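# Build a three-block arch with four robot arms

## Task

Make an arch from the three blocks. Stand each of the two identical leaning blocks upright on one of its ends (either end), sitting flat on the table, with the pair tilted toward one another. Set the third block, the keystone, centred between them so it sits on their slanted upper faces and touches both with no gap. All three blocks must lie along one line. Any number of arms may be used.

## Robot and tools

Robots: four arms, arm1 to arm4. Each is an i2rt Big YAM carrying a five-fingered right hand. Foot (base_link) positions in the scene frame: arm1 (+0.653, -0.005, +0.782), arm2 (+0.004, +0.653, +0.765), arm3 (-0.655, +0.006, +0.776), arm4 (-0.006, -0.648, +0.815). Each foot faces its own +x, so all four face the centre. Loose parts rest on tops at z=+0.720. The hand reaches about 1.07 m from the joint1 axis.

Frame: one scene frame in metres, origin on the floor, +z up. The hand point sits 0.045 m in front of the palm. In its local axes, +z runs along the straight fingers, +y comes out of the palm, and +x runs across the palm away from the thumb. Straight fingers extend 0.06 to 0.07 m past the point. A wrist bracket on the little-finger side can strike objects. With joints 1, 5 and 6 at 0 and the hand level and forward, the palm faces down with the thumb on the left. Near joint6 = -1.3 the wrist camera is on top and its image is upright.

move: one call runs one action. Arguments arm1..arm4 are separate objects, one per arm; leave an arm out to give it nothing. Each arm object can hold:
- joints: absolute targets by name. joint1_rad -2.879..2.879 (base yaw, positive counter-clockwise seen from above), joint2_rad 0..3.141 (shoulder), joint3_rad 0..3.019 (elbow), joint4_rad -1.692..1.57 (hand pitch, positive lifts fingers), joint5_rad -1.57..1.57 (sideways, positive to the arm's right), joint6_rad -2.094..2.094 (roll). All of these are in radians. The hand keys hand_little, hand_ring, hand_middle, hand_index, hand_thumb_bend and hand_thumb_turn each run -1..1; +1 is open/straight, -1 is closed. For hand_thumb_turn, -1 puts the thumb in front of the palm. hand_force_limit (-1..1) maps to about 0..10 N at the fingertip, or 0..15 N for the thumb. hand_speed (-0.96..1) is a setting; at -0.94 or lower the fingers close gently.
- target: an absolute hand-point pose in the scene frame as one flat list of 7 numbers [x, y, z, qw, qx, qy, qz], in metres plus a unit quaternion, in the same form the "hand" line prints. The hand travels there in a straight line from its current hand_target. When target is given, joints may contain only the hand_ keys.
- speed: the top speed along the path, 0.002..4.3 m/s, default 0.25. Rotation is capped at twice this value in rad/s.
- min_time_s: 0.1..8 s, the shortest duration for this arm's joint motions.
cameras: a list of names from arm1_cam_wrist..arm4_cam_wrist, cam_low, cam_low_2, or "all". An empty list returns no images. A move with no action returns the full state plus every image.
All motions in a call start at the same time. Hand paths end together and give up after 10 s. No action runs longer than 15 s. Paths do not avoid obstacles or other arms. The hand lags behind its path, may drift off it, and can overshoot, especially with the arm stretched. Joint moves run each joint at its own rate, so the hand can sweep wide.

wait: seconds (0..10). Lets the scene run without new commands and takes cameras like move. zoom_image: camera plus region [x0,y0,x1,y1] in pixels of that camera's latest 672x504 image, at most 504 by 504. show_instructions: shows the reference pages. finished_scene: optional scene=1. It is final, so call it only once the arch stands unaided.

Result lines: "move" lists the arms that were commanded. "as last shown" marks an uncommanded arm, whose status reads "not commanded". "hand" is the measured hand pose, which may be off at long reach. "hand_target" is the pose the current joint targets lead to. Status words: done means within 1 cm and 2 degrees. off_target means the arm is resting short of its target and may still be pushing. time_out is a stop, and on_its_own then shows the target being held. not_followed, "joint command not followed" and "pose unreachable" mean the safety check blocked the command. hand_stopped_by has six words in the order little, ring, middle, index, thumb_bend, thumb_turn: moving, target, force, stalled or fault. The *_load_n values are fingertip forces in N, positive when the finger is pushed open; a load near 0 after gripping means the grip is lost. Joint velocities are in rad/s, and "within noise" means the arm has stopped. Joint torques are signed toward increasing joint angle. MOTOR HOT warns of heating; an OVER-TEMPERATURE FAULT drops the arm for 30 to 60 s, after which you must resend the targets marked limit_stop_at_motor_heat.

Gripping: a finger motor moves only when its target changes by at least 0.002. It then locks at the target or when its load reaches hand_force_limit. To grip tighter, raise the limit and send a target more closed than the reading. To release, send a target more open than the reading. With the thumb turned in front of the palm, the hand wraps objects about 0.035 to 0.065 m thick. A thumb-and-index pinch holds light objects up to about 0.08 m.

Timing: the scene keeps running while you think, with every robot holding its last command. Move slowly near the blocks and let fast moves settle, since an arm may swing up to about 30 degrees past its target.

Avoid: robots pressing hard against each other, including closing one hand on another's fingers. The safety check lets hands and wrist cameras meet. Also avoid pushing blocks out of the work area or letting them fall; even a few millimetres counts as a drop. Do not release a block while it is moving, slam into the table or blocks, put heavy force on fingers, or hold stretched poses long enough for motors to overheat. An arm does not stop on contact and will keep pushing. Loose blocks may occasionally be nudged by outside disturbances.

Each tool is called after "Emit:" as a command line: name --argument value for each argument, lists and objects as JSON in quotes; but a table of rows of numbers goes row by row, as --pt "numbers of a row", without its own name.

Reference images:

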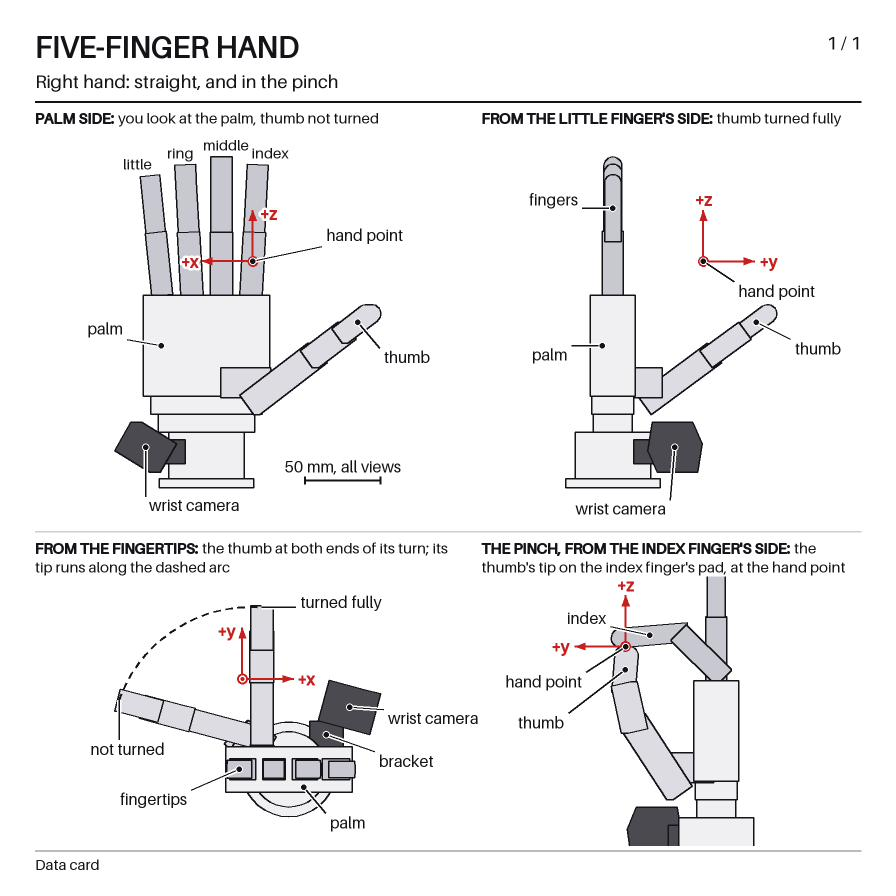

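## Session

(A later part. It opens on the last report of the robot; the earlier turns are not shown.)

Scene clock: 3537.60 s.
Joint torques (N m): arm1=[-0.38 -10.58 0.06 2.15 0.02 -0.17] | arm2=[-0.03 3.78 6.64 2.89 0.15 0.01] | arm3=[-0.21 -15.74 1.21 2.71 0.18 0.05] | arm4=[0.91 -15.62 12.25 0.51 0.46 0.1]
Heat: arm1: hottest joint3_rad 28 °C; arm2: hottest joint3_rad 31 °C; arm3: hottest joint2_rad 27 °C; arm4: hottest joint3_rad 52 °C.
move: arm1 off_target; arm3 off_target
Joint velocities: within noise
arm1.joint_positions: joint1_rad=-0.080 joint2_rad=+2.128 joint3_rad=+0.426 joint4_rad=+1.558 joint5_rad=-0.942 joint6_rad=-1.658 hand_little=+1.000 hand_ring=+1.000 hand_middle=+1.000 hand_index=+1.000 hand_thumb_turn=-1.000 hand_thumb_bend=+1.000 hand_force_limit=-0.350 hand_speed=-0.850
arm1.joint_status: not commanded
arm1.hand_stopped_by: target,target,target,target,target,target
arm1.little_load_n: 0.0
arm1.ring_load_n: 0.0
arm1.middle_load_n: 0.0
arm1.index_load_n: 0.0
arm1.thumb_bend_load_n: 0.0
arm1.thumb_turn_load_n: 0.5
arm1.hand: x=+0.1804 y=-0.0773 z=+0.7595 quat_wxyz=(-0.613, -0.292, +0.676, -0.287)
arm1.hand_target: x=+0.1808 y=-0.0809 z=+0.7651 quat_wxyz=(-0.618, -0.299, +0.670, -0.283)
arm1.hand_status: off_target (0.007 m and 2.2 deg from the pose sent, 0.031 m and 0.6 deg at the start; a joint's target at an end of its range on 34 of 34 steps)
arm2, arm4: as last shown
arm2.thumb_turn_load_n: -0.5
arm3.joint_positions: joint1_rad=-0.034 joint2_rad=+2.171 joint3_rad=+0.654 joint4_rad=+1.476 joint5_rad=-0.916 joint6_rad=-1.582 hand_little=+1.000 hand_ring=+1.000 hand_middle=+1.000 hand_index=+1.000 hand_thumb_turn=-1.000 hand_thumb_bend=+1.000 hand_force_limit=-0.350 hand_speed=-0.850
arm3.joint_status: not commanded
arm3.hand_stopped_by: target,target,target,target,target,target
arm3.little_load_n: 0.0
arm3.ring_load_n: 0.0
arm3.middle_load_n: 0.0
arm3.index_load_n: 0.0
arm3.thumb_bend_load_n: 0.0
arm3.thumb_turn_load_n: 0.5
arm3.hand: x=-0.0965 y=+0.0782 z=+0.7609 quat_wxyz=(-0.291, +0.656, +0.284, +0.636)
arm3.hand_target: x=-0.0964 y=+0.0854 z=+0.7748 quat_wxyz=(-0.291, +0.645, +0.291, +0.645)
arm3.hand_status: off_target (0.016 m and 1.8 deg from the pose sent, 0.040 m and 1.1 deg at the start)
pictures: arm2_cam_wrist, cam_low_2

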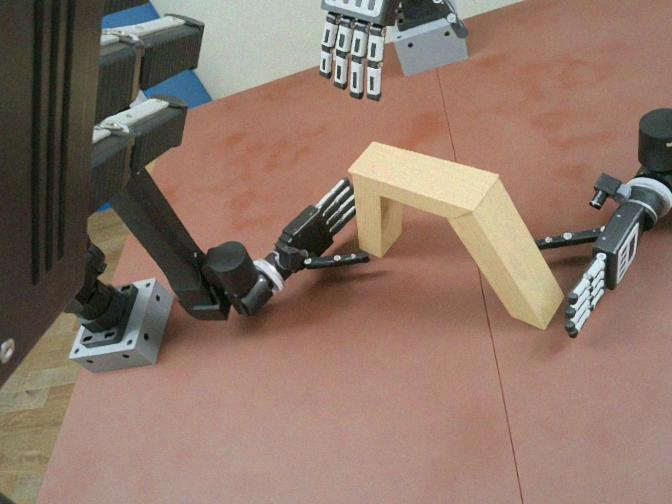

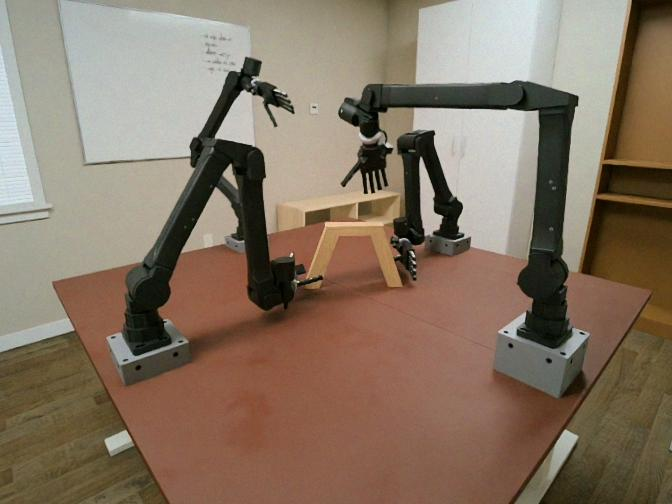

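Emit:
move --arm1 '{"target":[0.277,0.034,0.81,-0.6265,-0.2955,0.6637,-0.2835],"speed":0.15}' --arm3 '{"target":[-0.193,-0.030,0.82,-0.2906,0.6449,0.2906,0.6449],"speed":0.15}' --cameras '["cam_low_2","arm2_cam_wrist","cam_low"]'

Emit:
zoom_image --camera "cam_low_2" --region '[290, 205, 420, 302]'

Emit:
zoom_image --camera "cam_low_2" --region '[300, 270, 340, 300]'

Emit:
zoom_image --camera "cam_low_2" --region '[376, 270, 416, 300]'

Emit:
zoom_image --camera "arm2_cam_wrist" --region '[330, 120, 590, 350]'

Emit:
zoom_image --camera "cam_low" --region '[335, 205, 385, 305]'

Scene clock: 3550.37 s.
Joint torques (N m): arm1=[-1.03 -6.95 1.24 0.83 -0.53 -0.19] | arm2=[0.03 3.84 6.58 2.91 0.16 0.02] | arm3=[-2.32 -12.69 1.11 1.39 -0.14 -0.08] | arm4=[1.08 -15.5 12.16 0.46 0.46 0.1]
Heat: arm1: hottest joint3_rad 27 °C; arm2: hottest joint3_rad 31 °C; arm3: hottest joint2_rad 27 °C; arm4: hottest joint3_rad 52 °C.
move: arm1 done; arm3 done
Joint velocities: within noise
arm1.joint_positions: joint1_rad=-0.584 joint2_rad=+1.813 joint3_rad=+0.246 joint4_rad=+1.132 joint5_rad=-1.440 joint6_rad=-1.986 hand_little=+1.000 hand_ring=+1.000 hand_middle=+1.000 hand_index=+1.000 hand_thumb_turn=-1.000 hand_thumb_bend=+1.000 hand_force_limit=-0.350 hand_speed=-0.850
arm1.joint_status: not commanded
arm1.hand_stopped_by: target,target,target,target,target,target
arm1.little_load_n: 0.0
arm1.ring_load_n: 0.0
arm1.middle_load_n: 0.0
arm1.index_load_n: 0.0
arm1.thumb_bend_load_n: 0.0
arm1.thumb_turn_load_n: 0.5
arm1.hand: x=+0.2776 y=+0.0316 z=+0.8081 quat_wxyz=(-0.624, -0.293, +0.665, -0.287)
arm1.hand_target: x=+0.2770 y=+0.0340 z=+0.8100 quat_wxyz=(-0.627, -0.295, +0.663, -0.283)
arm1.hand_status: done (0.003 m and 0.6 deg from the pose sent, 0.156 m and 2.2 deg at the start; a joint's target at an end of its range on 15 of 98 steps)
arm2, arm4: as last shown
arm2.index_load_n: -0.5
arm2.thumb_turn_load_n: 0.0
arm3.joint_positions: joint1_rad=-0.398 joint2_rad=+1.969 joint3_rad=+0.445 joint4_rad=+1.503 joint5_rad=-1.296 joint6_rad=-1.582 hand_little=+1.000 hand_ring=+1.000 hand_middle=+1.000 hand_index=+1.000 hand_thumb_turn=-1.000 hand_thumb_bend=+1.000 hand_force_limit=-0.350 hand_speed=-0.850
arm3.joint_status: not commanded
arm3.hand_stopped_by: target,target,target,target,target,target
arm3.little_load_n: 0.0
arm3.ring_load_n: 0.0
arm3.middle_load_n: 0.0
arm3.index_load_n: 0.0
arm3.thumb_bend_load_n: 0.0
arm3.thumb_turn_load_n: 0.5
arm3.hand: x=-0.1911 y=-0.0270 z=+0.8148 quat_wxyz=(-0.295, +0.646, +0.290, +0.642)
arm3.hand_target: x=-0.1929 y=-0.0300 z=+0.8199 quat_wxyz=(-0.290, +0.645, +0.291, +0.645)
arm3.hand_status: done (0.006 m and 0.6 deg from the pose sent, 0.157 m and 1.8 deg at the start)
pictures: arm2_cam_wrist, cam_low, cam_low_2

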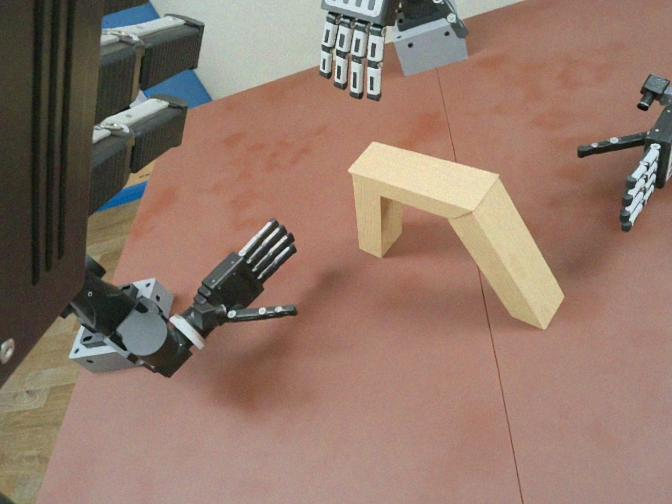

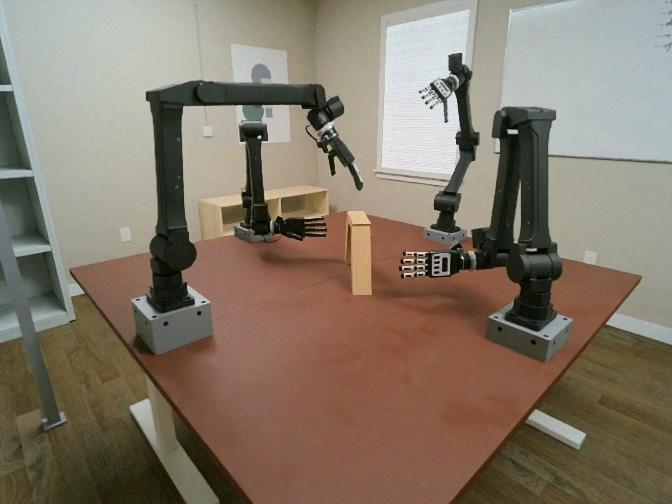

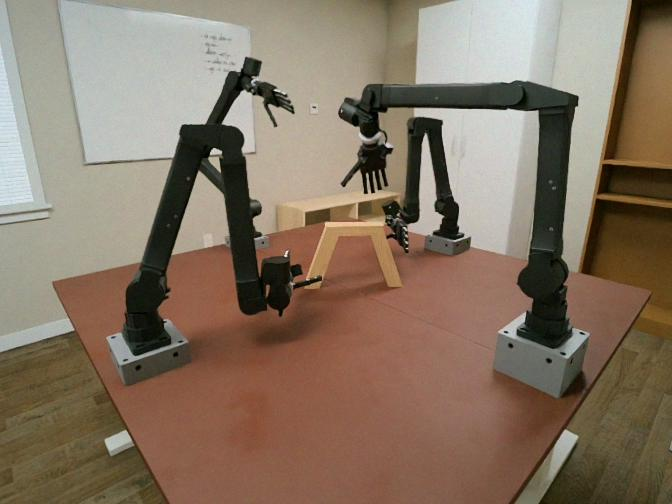

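Scaled by 3.877 from the camera's image (finer frame: 960x720).

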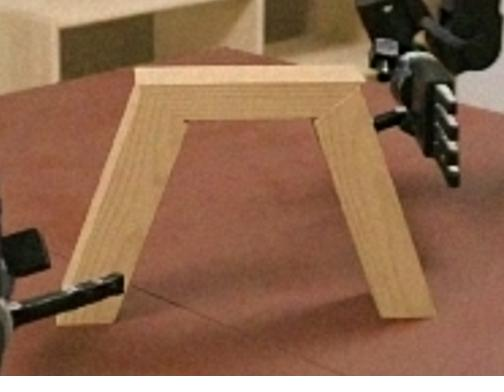

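Scaled by 12.600 from the camera's image (finer frame: 960x720).

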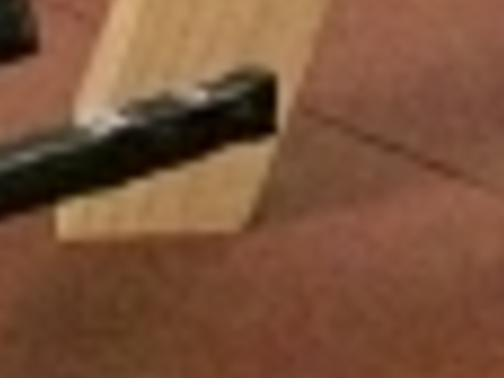

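Scaled by 12.600 from the camera's image (finer frame: 960x720).

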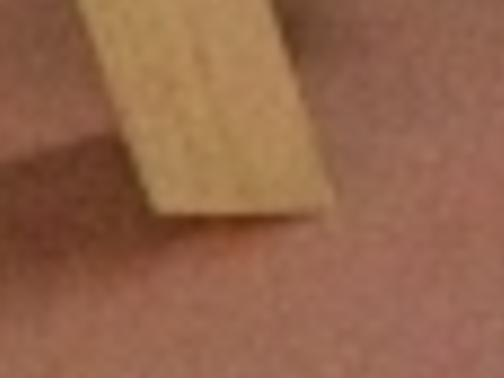

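Scaled by 1.938 from the camera's image (finer frame: 960x720).

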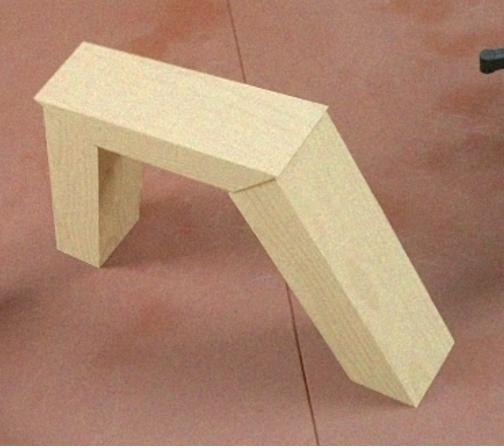

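Scaled by 5.040 from the camera's image (finer frame: 960x720).

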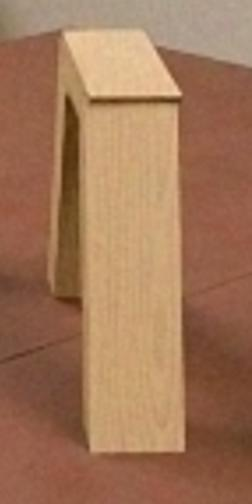

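Emit:
zoom_image --camera "cam_low_2" --region '[318, 212, 350, 242]'

Emit:
zoom_image --camera "cam_low_2" --region '[362, 212, 394, 242]'

Emit:
zoom_image --camera "arm2_cam_wrist" --region '[430, 160, 520, 230]'

Emit:
zoom_image --camera "arm2_cam_wrist" --region '[340, 135, 430, 205]'

Emit:
zoom_image --camera "arm2_cam_wrist" --region '[340, 200, 430, 270]'

Emit:
zoom_image --camera "arm2_cam_wrist" --region '[490, 265, 580, 335]'

Scaled by 15.750 from the camera's image (finer frame: 960x720).

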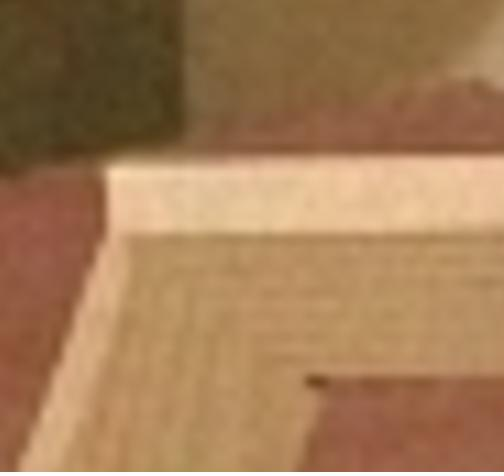

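Scaled by 15.750 from the camera's image (finer frame: 960x720).

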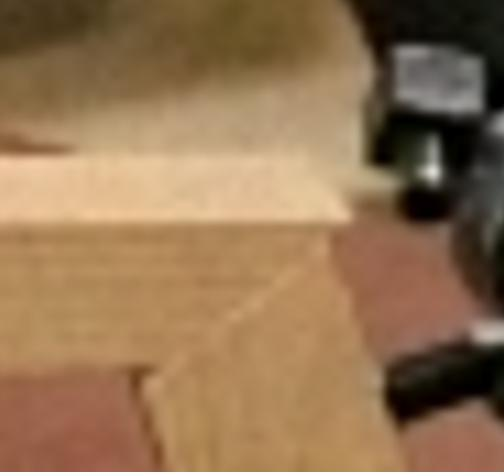

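Scaled by 5.600 from the camera's image (finer frame: 960x720).

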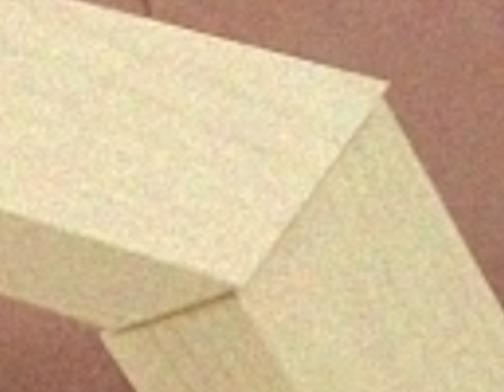

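Scaled by 5.600 from the camera's image (finer frame: 960x720).

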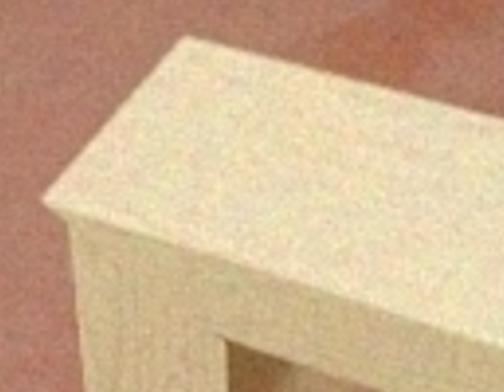

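Scaled by 5.600 from the camera's image (finer frame: 960x720).

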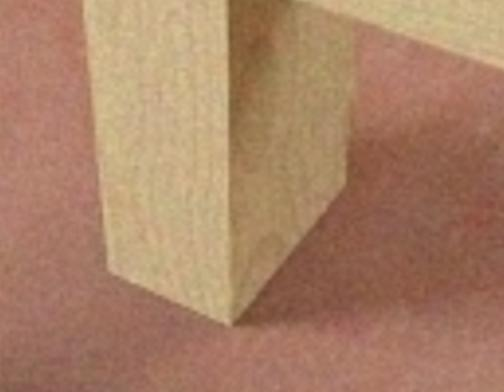

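Scaled by 5.600 from the camera's image (finer frame: 960x720).

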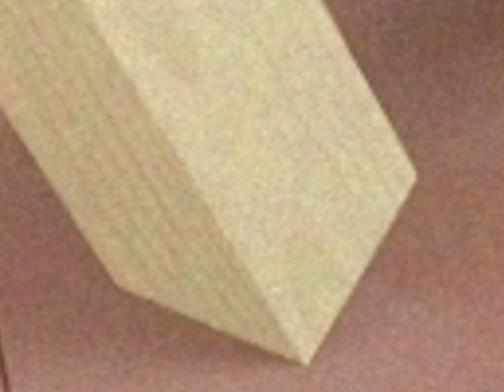

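Emit:
move --cameras '["arm3_cam_wrist","arm1_cam_wrist","cam_low_2","arm4_cam_wrist"]'

Emit:
zoom_image --camera "cam_low_2" --region '[290, 205, 420, 302]'

Emit:
zoom_image --camera "arm4_cam_wrist" --region '[330, 20, 590, 185]'

Scene clock: 3583.80 s.
Joint torques (N m): arm1=[-1.08 -7.53 1.29 0.8 -0.53 -0.2] | arm2=[-0.03 3.9 6.61 2.88 0.15 0.02] | arm3=[-1.67 -12.75 1.17 1.57 -0.11 -0.03] | arm4=[1.14 -15.62 12.22 0.47 0.47 0.1]
Heat: arm1: hottest joint3_rad 27 °C; arm2: hottest joint3_rad 31 °C; arm3: hottest joint2_rad 26 °C; arm4: hottest joint3_rad 53 °C.
Joint velocities: within noise
arm1.joint_positions: joint1_rad=-0.584 joint2_rad=+1.813 joint3_rad=+0.246 joint4_rad=+1.131 joint5_rad=-1.440 joint6_rad=-1.987 hand_little=+1.000 hand_ring=+1.000 hand_middle=+1.000 hand_index=+1.000 hand_thumb_turn=-1.000 hand_thumb_bend=+1.000 hand_force_limit=-0.350 hand_speed=-0.850
arm1.joint_status: not commanded
arm1.hand_stopped_by: target,target,target,target,target,target
arm1.little_load_n: 0.0
arm1.ring_load_n: 0.0
arm1.middle_load_n: 0.0
arm1.index_load_n: 0.0
arm1.thumb_bend_load_n: 0.0
arm1.thumb_turn_load_n: 0.0
arm1.hand: x=+0.2776 y=+0.0316 z=+0.8081 quat_wxyz=(-0.624, -0.293, +0.665, -0.287) (m; scene frame)
arm1.hand_target: x=+0.2770 y=+0.0340 z=+0.8099 quat_wxyz=(-0.627, -0.295, +0.663, -0.283) (m; scene frame)
arm1.hand_status: done (0.003 m and 0.6 deg from the pose sent, 0.156 m and 2.2 deg at the start; a joint's target at an end of its range on 15 of 98 steps)
arm2.joint_positions: joint1_rad=+0.291 joint2_rad=+0.598 joint3_rad=+1.402 joint4_rad=-1.175 joint5_rad=+0.143 joint6_rad=-0.899 hand_little=+1.000 hand_ring=+1.000 hand_middle=+1.000 hand_index=+1.000 hand_thumb_turn=+1.000 hand_thumb_bend=+1.000 hand_force_limit=+0.000 hand_speed=-0.800
arm2.joint_status: not commanded
arm2.hand_stopped_by: target,target,target,target,target,target
arm2.little_load_n: 0.0
arm2.ring_load_n: 0.0
arm2.middle_load_n: 0.0
arm2.index_load_n: 0.0
arm2.thumb_bend_load_n: 0.0
arm2.thumb_turn_load_n: 0.0
arm2.hand: x=+0.0152 y=+0.4162 z=+1.2890 quat_wxyz=(+0.236, +0.420, -0.707, +0.518) (m; scene frame)
arm2.hand_target: x=+0.0179 y=+0.4148 z=+1.3035 quat_wxyz=(+0.238, +0.416, -0.696, +0.535) (m; scene frame)
arm2.hand_status: not commanded
arm3.joint_positions: joint1_rad=-0.398 joint2_rad=+1.969 joint3_rad=+0.445 joint4_rad=+1.503 joint5_rad=-1.296 joint6_rad=-1.582 hand_little=+1.000 hand_ring=+1.000 hand_middle=+1.000 hand_index=+1.000 hand_thumb_turn=-1.000 hand_thumb_bend=+1.000 hand_force_limit=-0.350 hand_speed=-0.850
arm3.joint_status: not commanded
arm3.hand_stopped_by: target,target,target,target,target,target
arm3.little_load_n: 0.0
arm3.ring_load_n: 0.0
arm3.middle_load_n: 0.0
arm3.index_load_n: 0.0
arm3.thumb_bend_load_n: 0.0
arm3.thumb_turn_load_n: 0.5
arm3.hand: x=-0.1911 y=-0.0270 z=+0.8148 quat_wxyz=(-0.295, +0.646, +0.290, +0.642) (m; scene frame)
arm3.hand_target: x=-0.1929 y=-0.0300 z=+0.8199 quat_wxyz=(-0.290, +0.645, +0.291, +0.645) (m; scene frame)
arm3.hand_status: done (0.006 m and 0.6 deg from the pose sent, 0.157 m and 1.8 deg at the start)
arm4.joint_positions: joint1_rad=+0.080 joint2_rad=+1.620 joint3_rad=+1.689 joint4_rad=-1.212 joint5_rad=+0.575 joint6_rad=+0.503 hand_little=+0.800 hand_ring=+0.800 hand_middle=+0.800 hand_index=+0.800 hand_thumb_turn=+1.000 hand_thumb_bend=+1.000 hand_force_limit=-0.300 hand_speed=+0.000
arm4.joint_status: not commanded
arm4.hand_stopped_by: target,target,target,target,target,target
arm4.little_load_n: 0.0
arm4.ring_load_n: 0.0
arm4.middle_load_n: 0.0
arm4.index_load_n: 0.0
arm4.thumb_bend_load_n: 0.0
arm4.thumb_turn_load_n: 0.0
arm4.hand: x=+0.0171 y=-0.0763 z=+1.0809 quat_wxyz=(-0.267, +0.905, -0.261, +0.205) (m; scene frame)
arm4.hand_target: x=+0.0110 y=-0.0657 z=+1.1033 quat_wxyz=(-0.287, +0.899, -0.266, +0.197) (m; scene frame)
arm4.hand_status: not commanded
pictures: arm1_cam_wrist, arm3_cam_wrist, arm4_cam_wrist, cam_low_2

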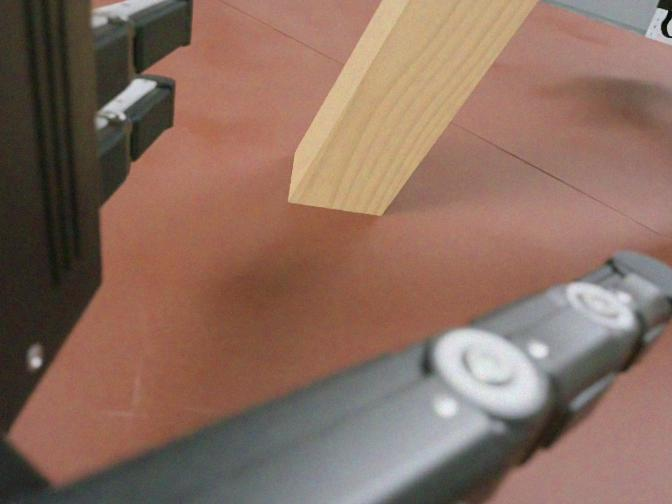

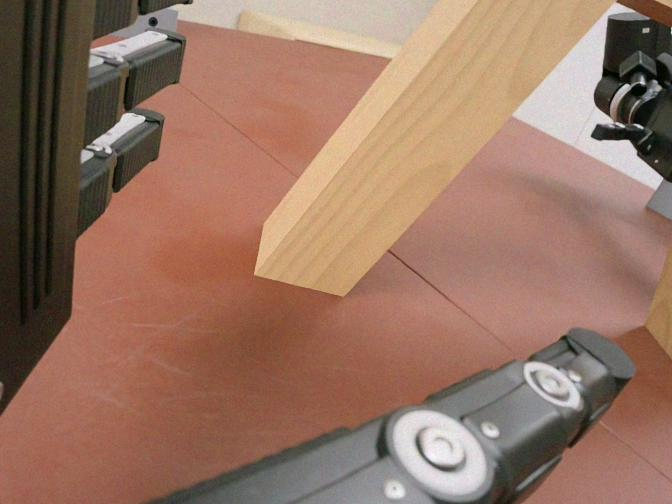

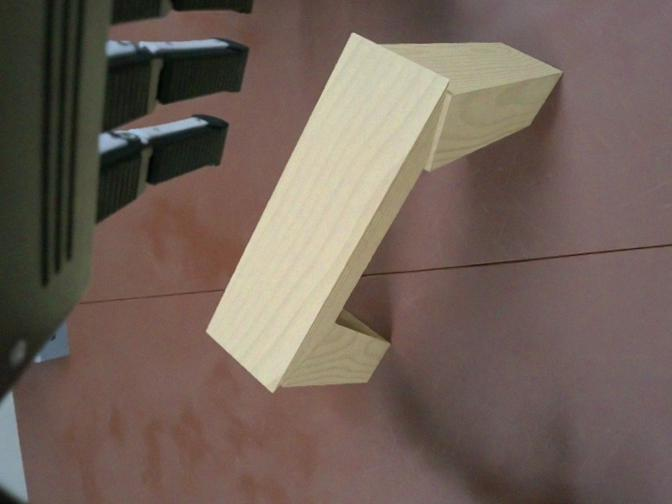

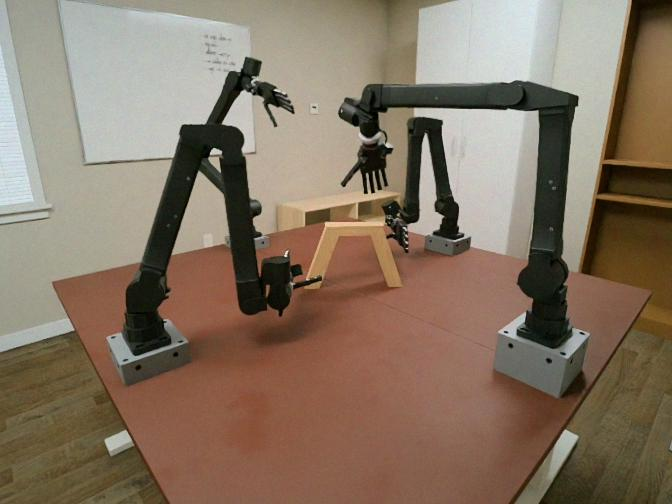

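Scaled by 3.877 from the camera's image (finer frame: 960x720).

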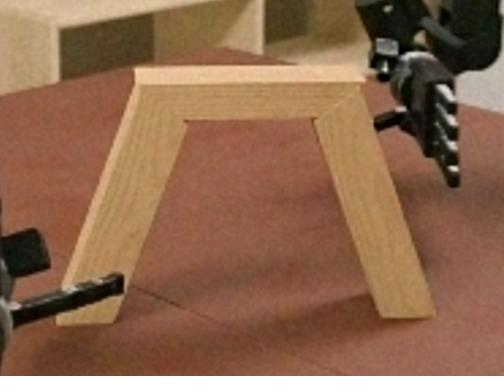

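Scaled by 1.938 from the camera's image (finer frame: 960x720).

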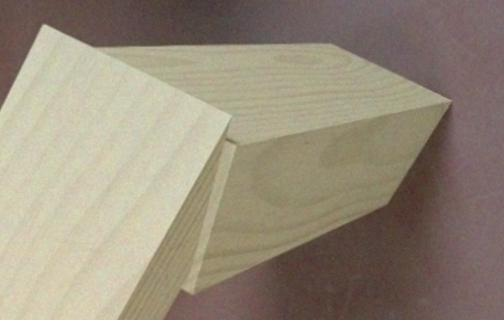

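Emit:
finished_scene

The scene is finished: the task was done.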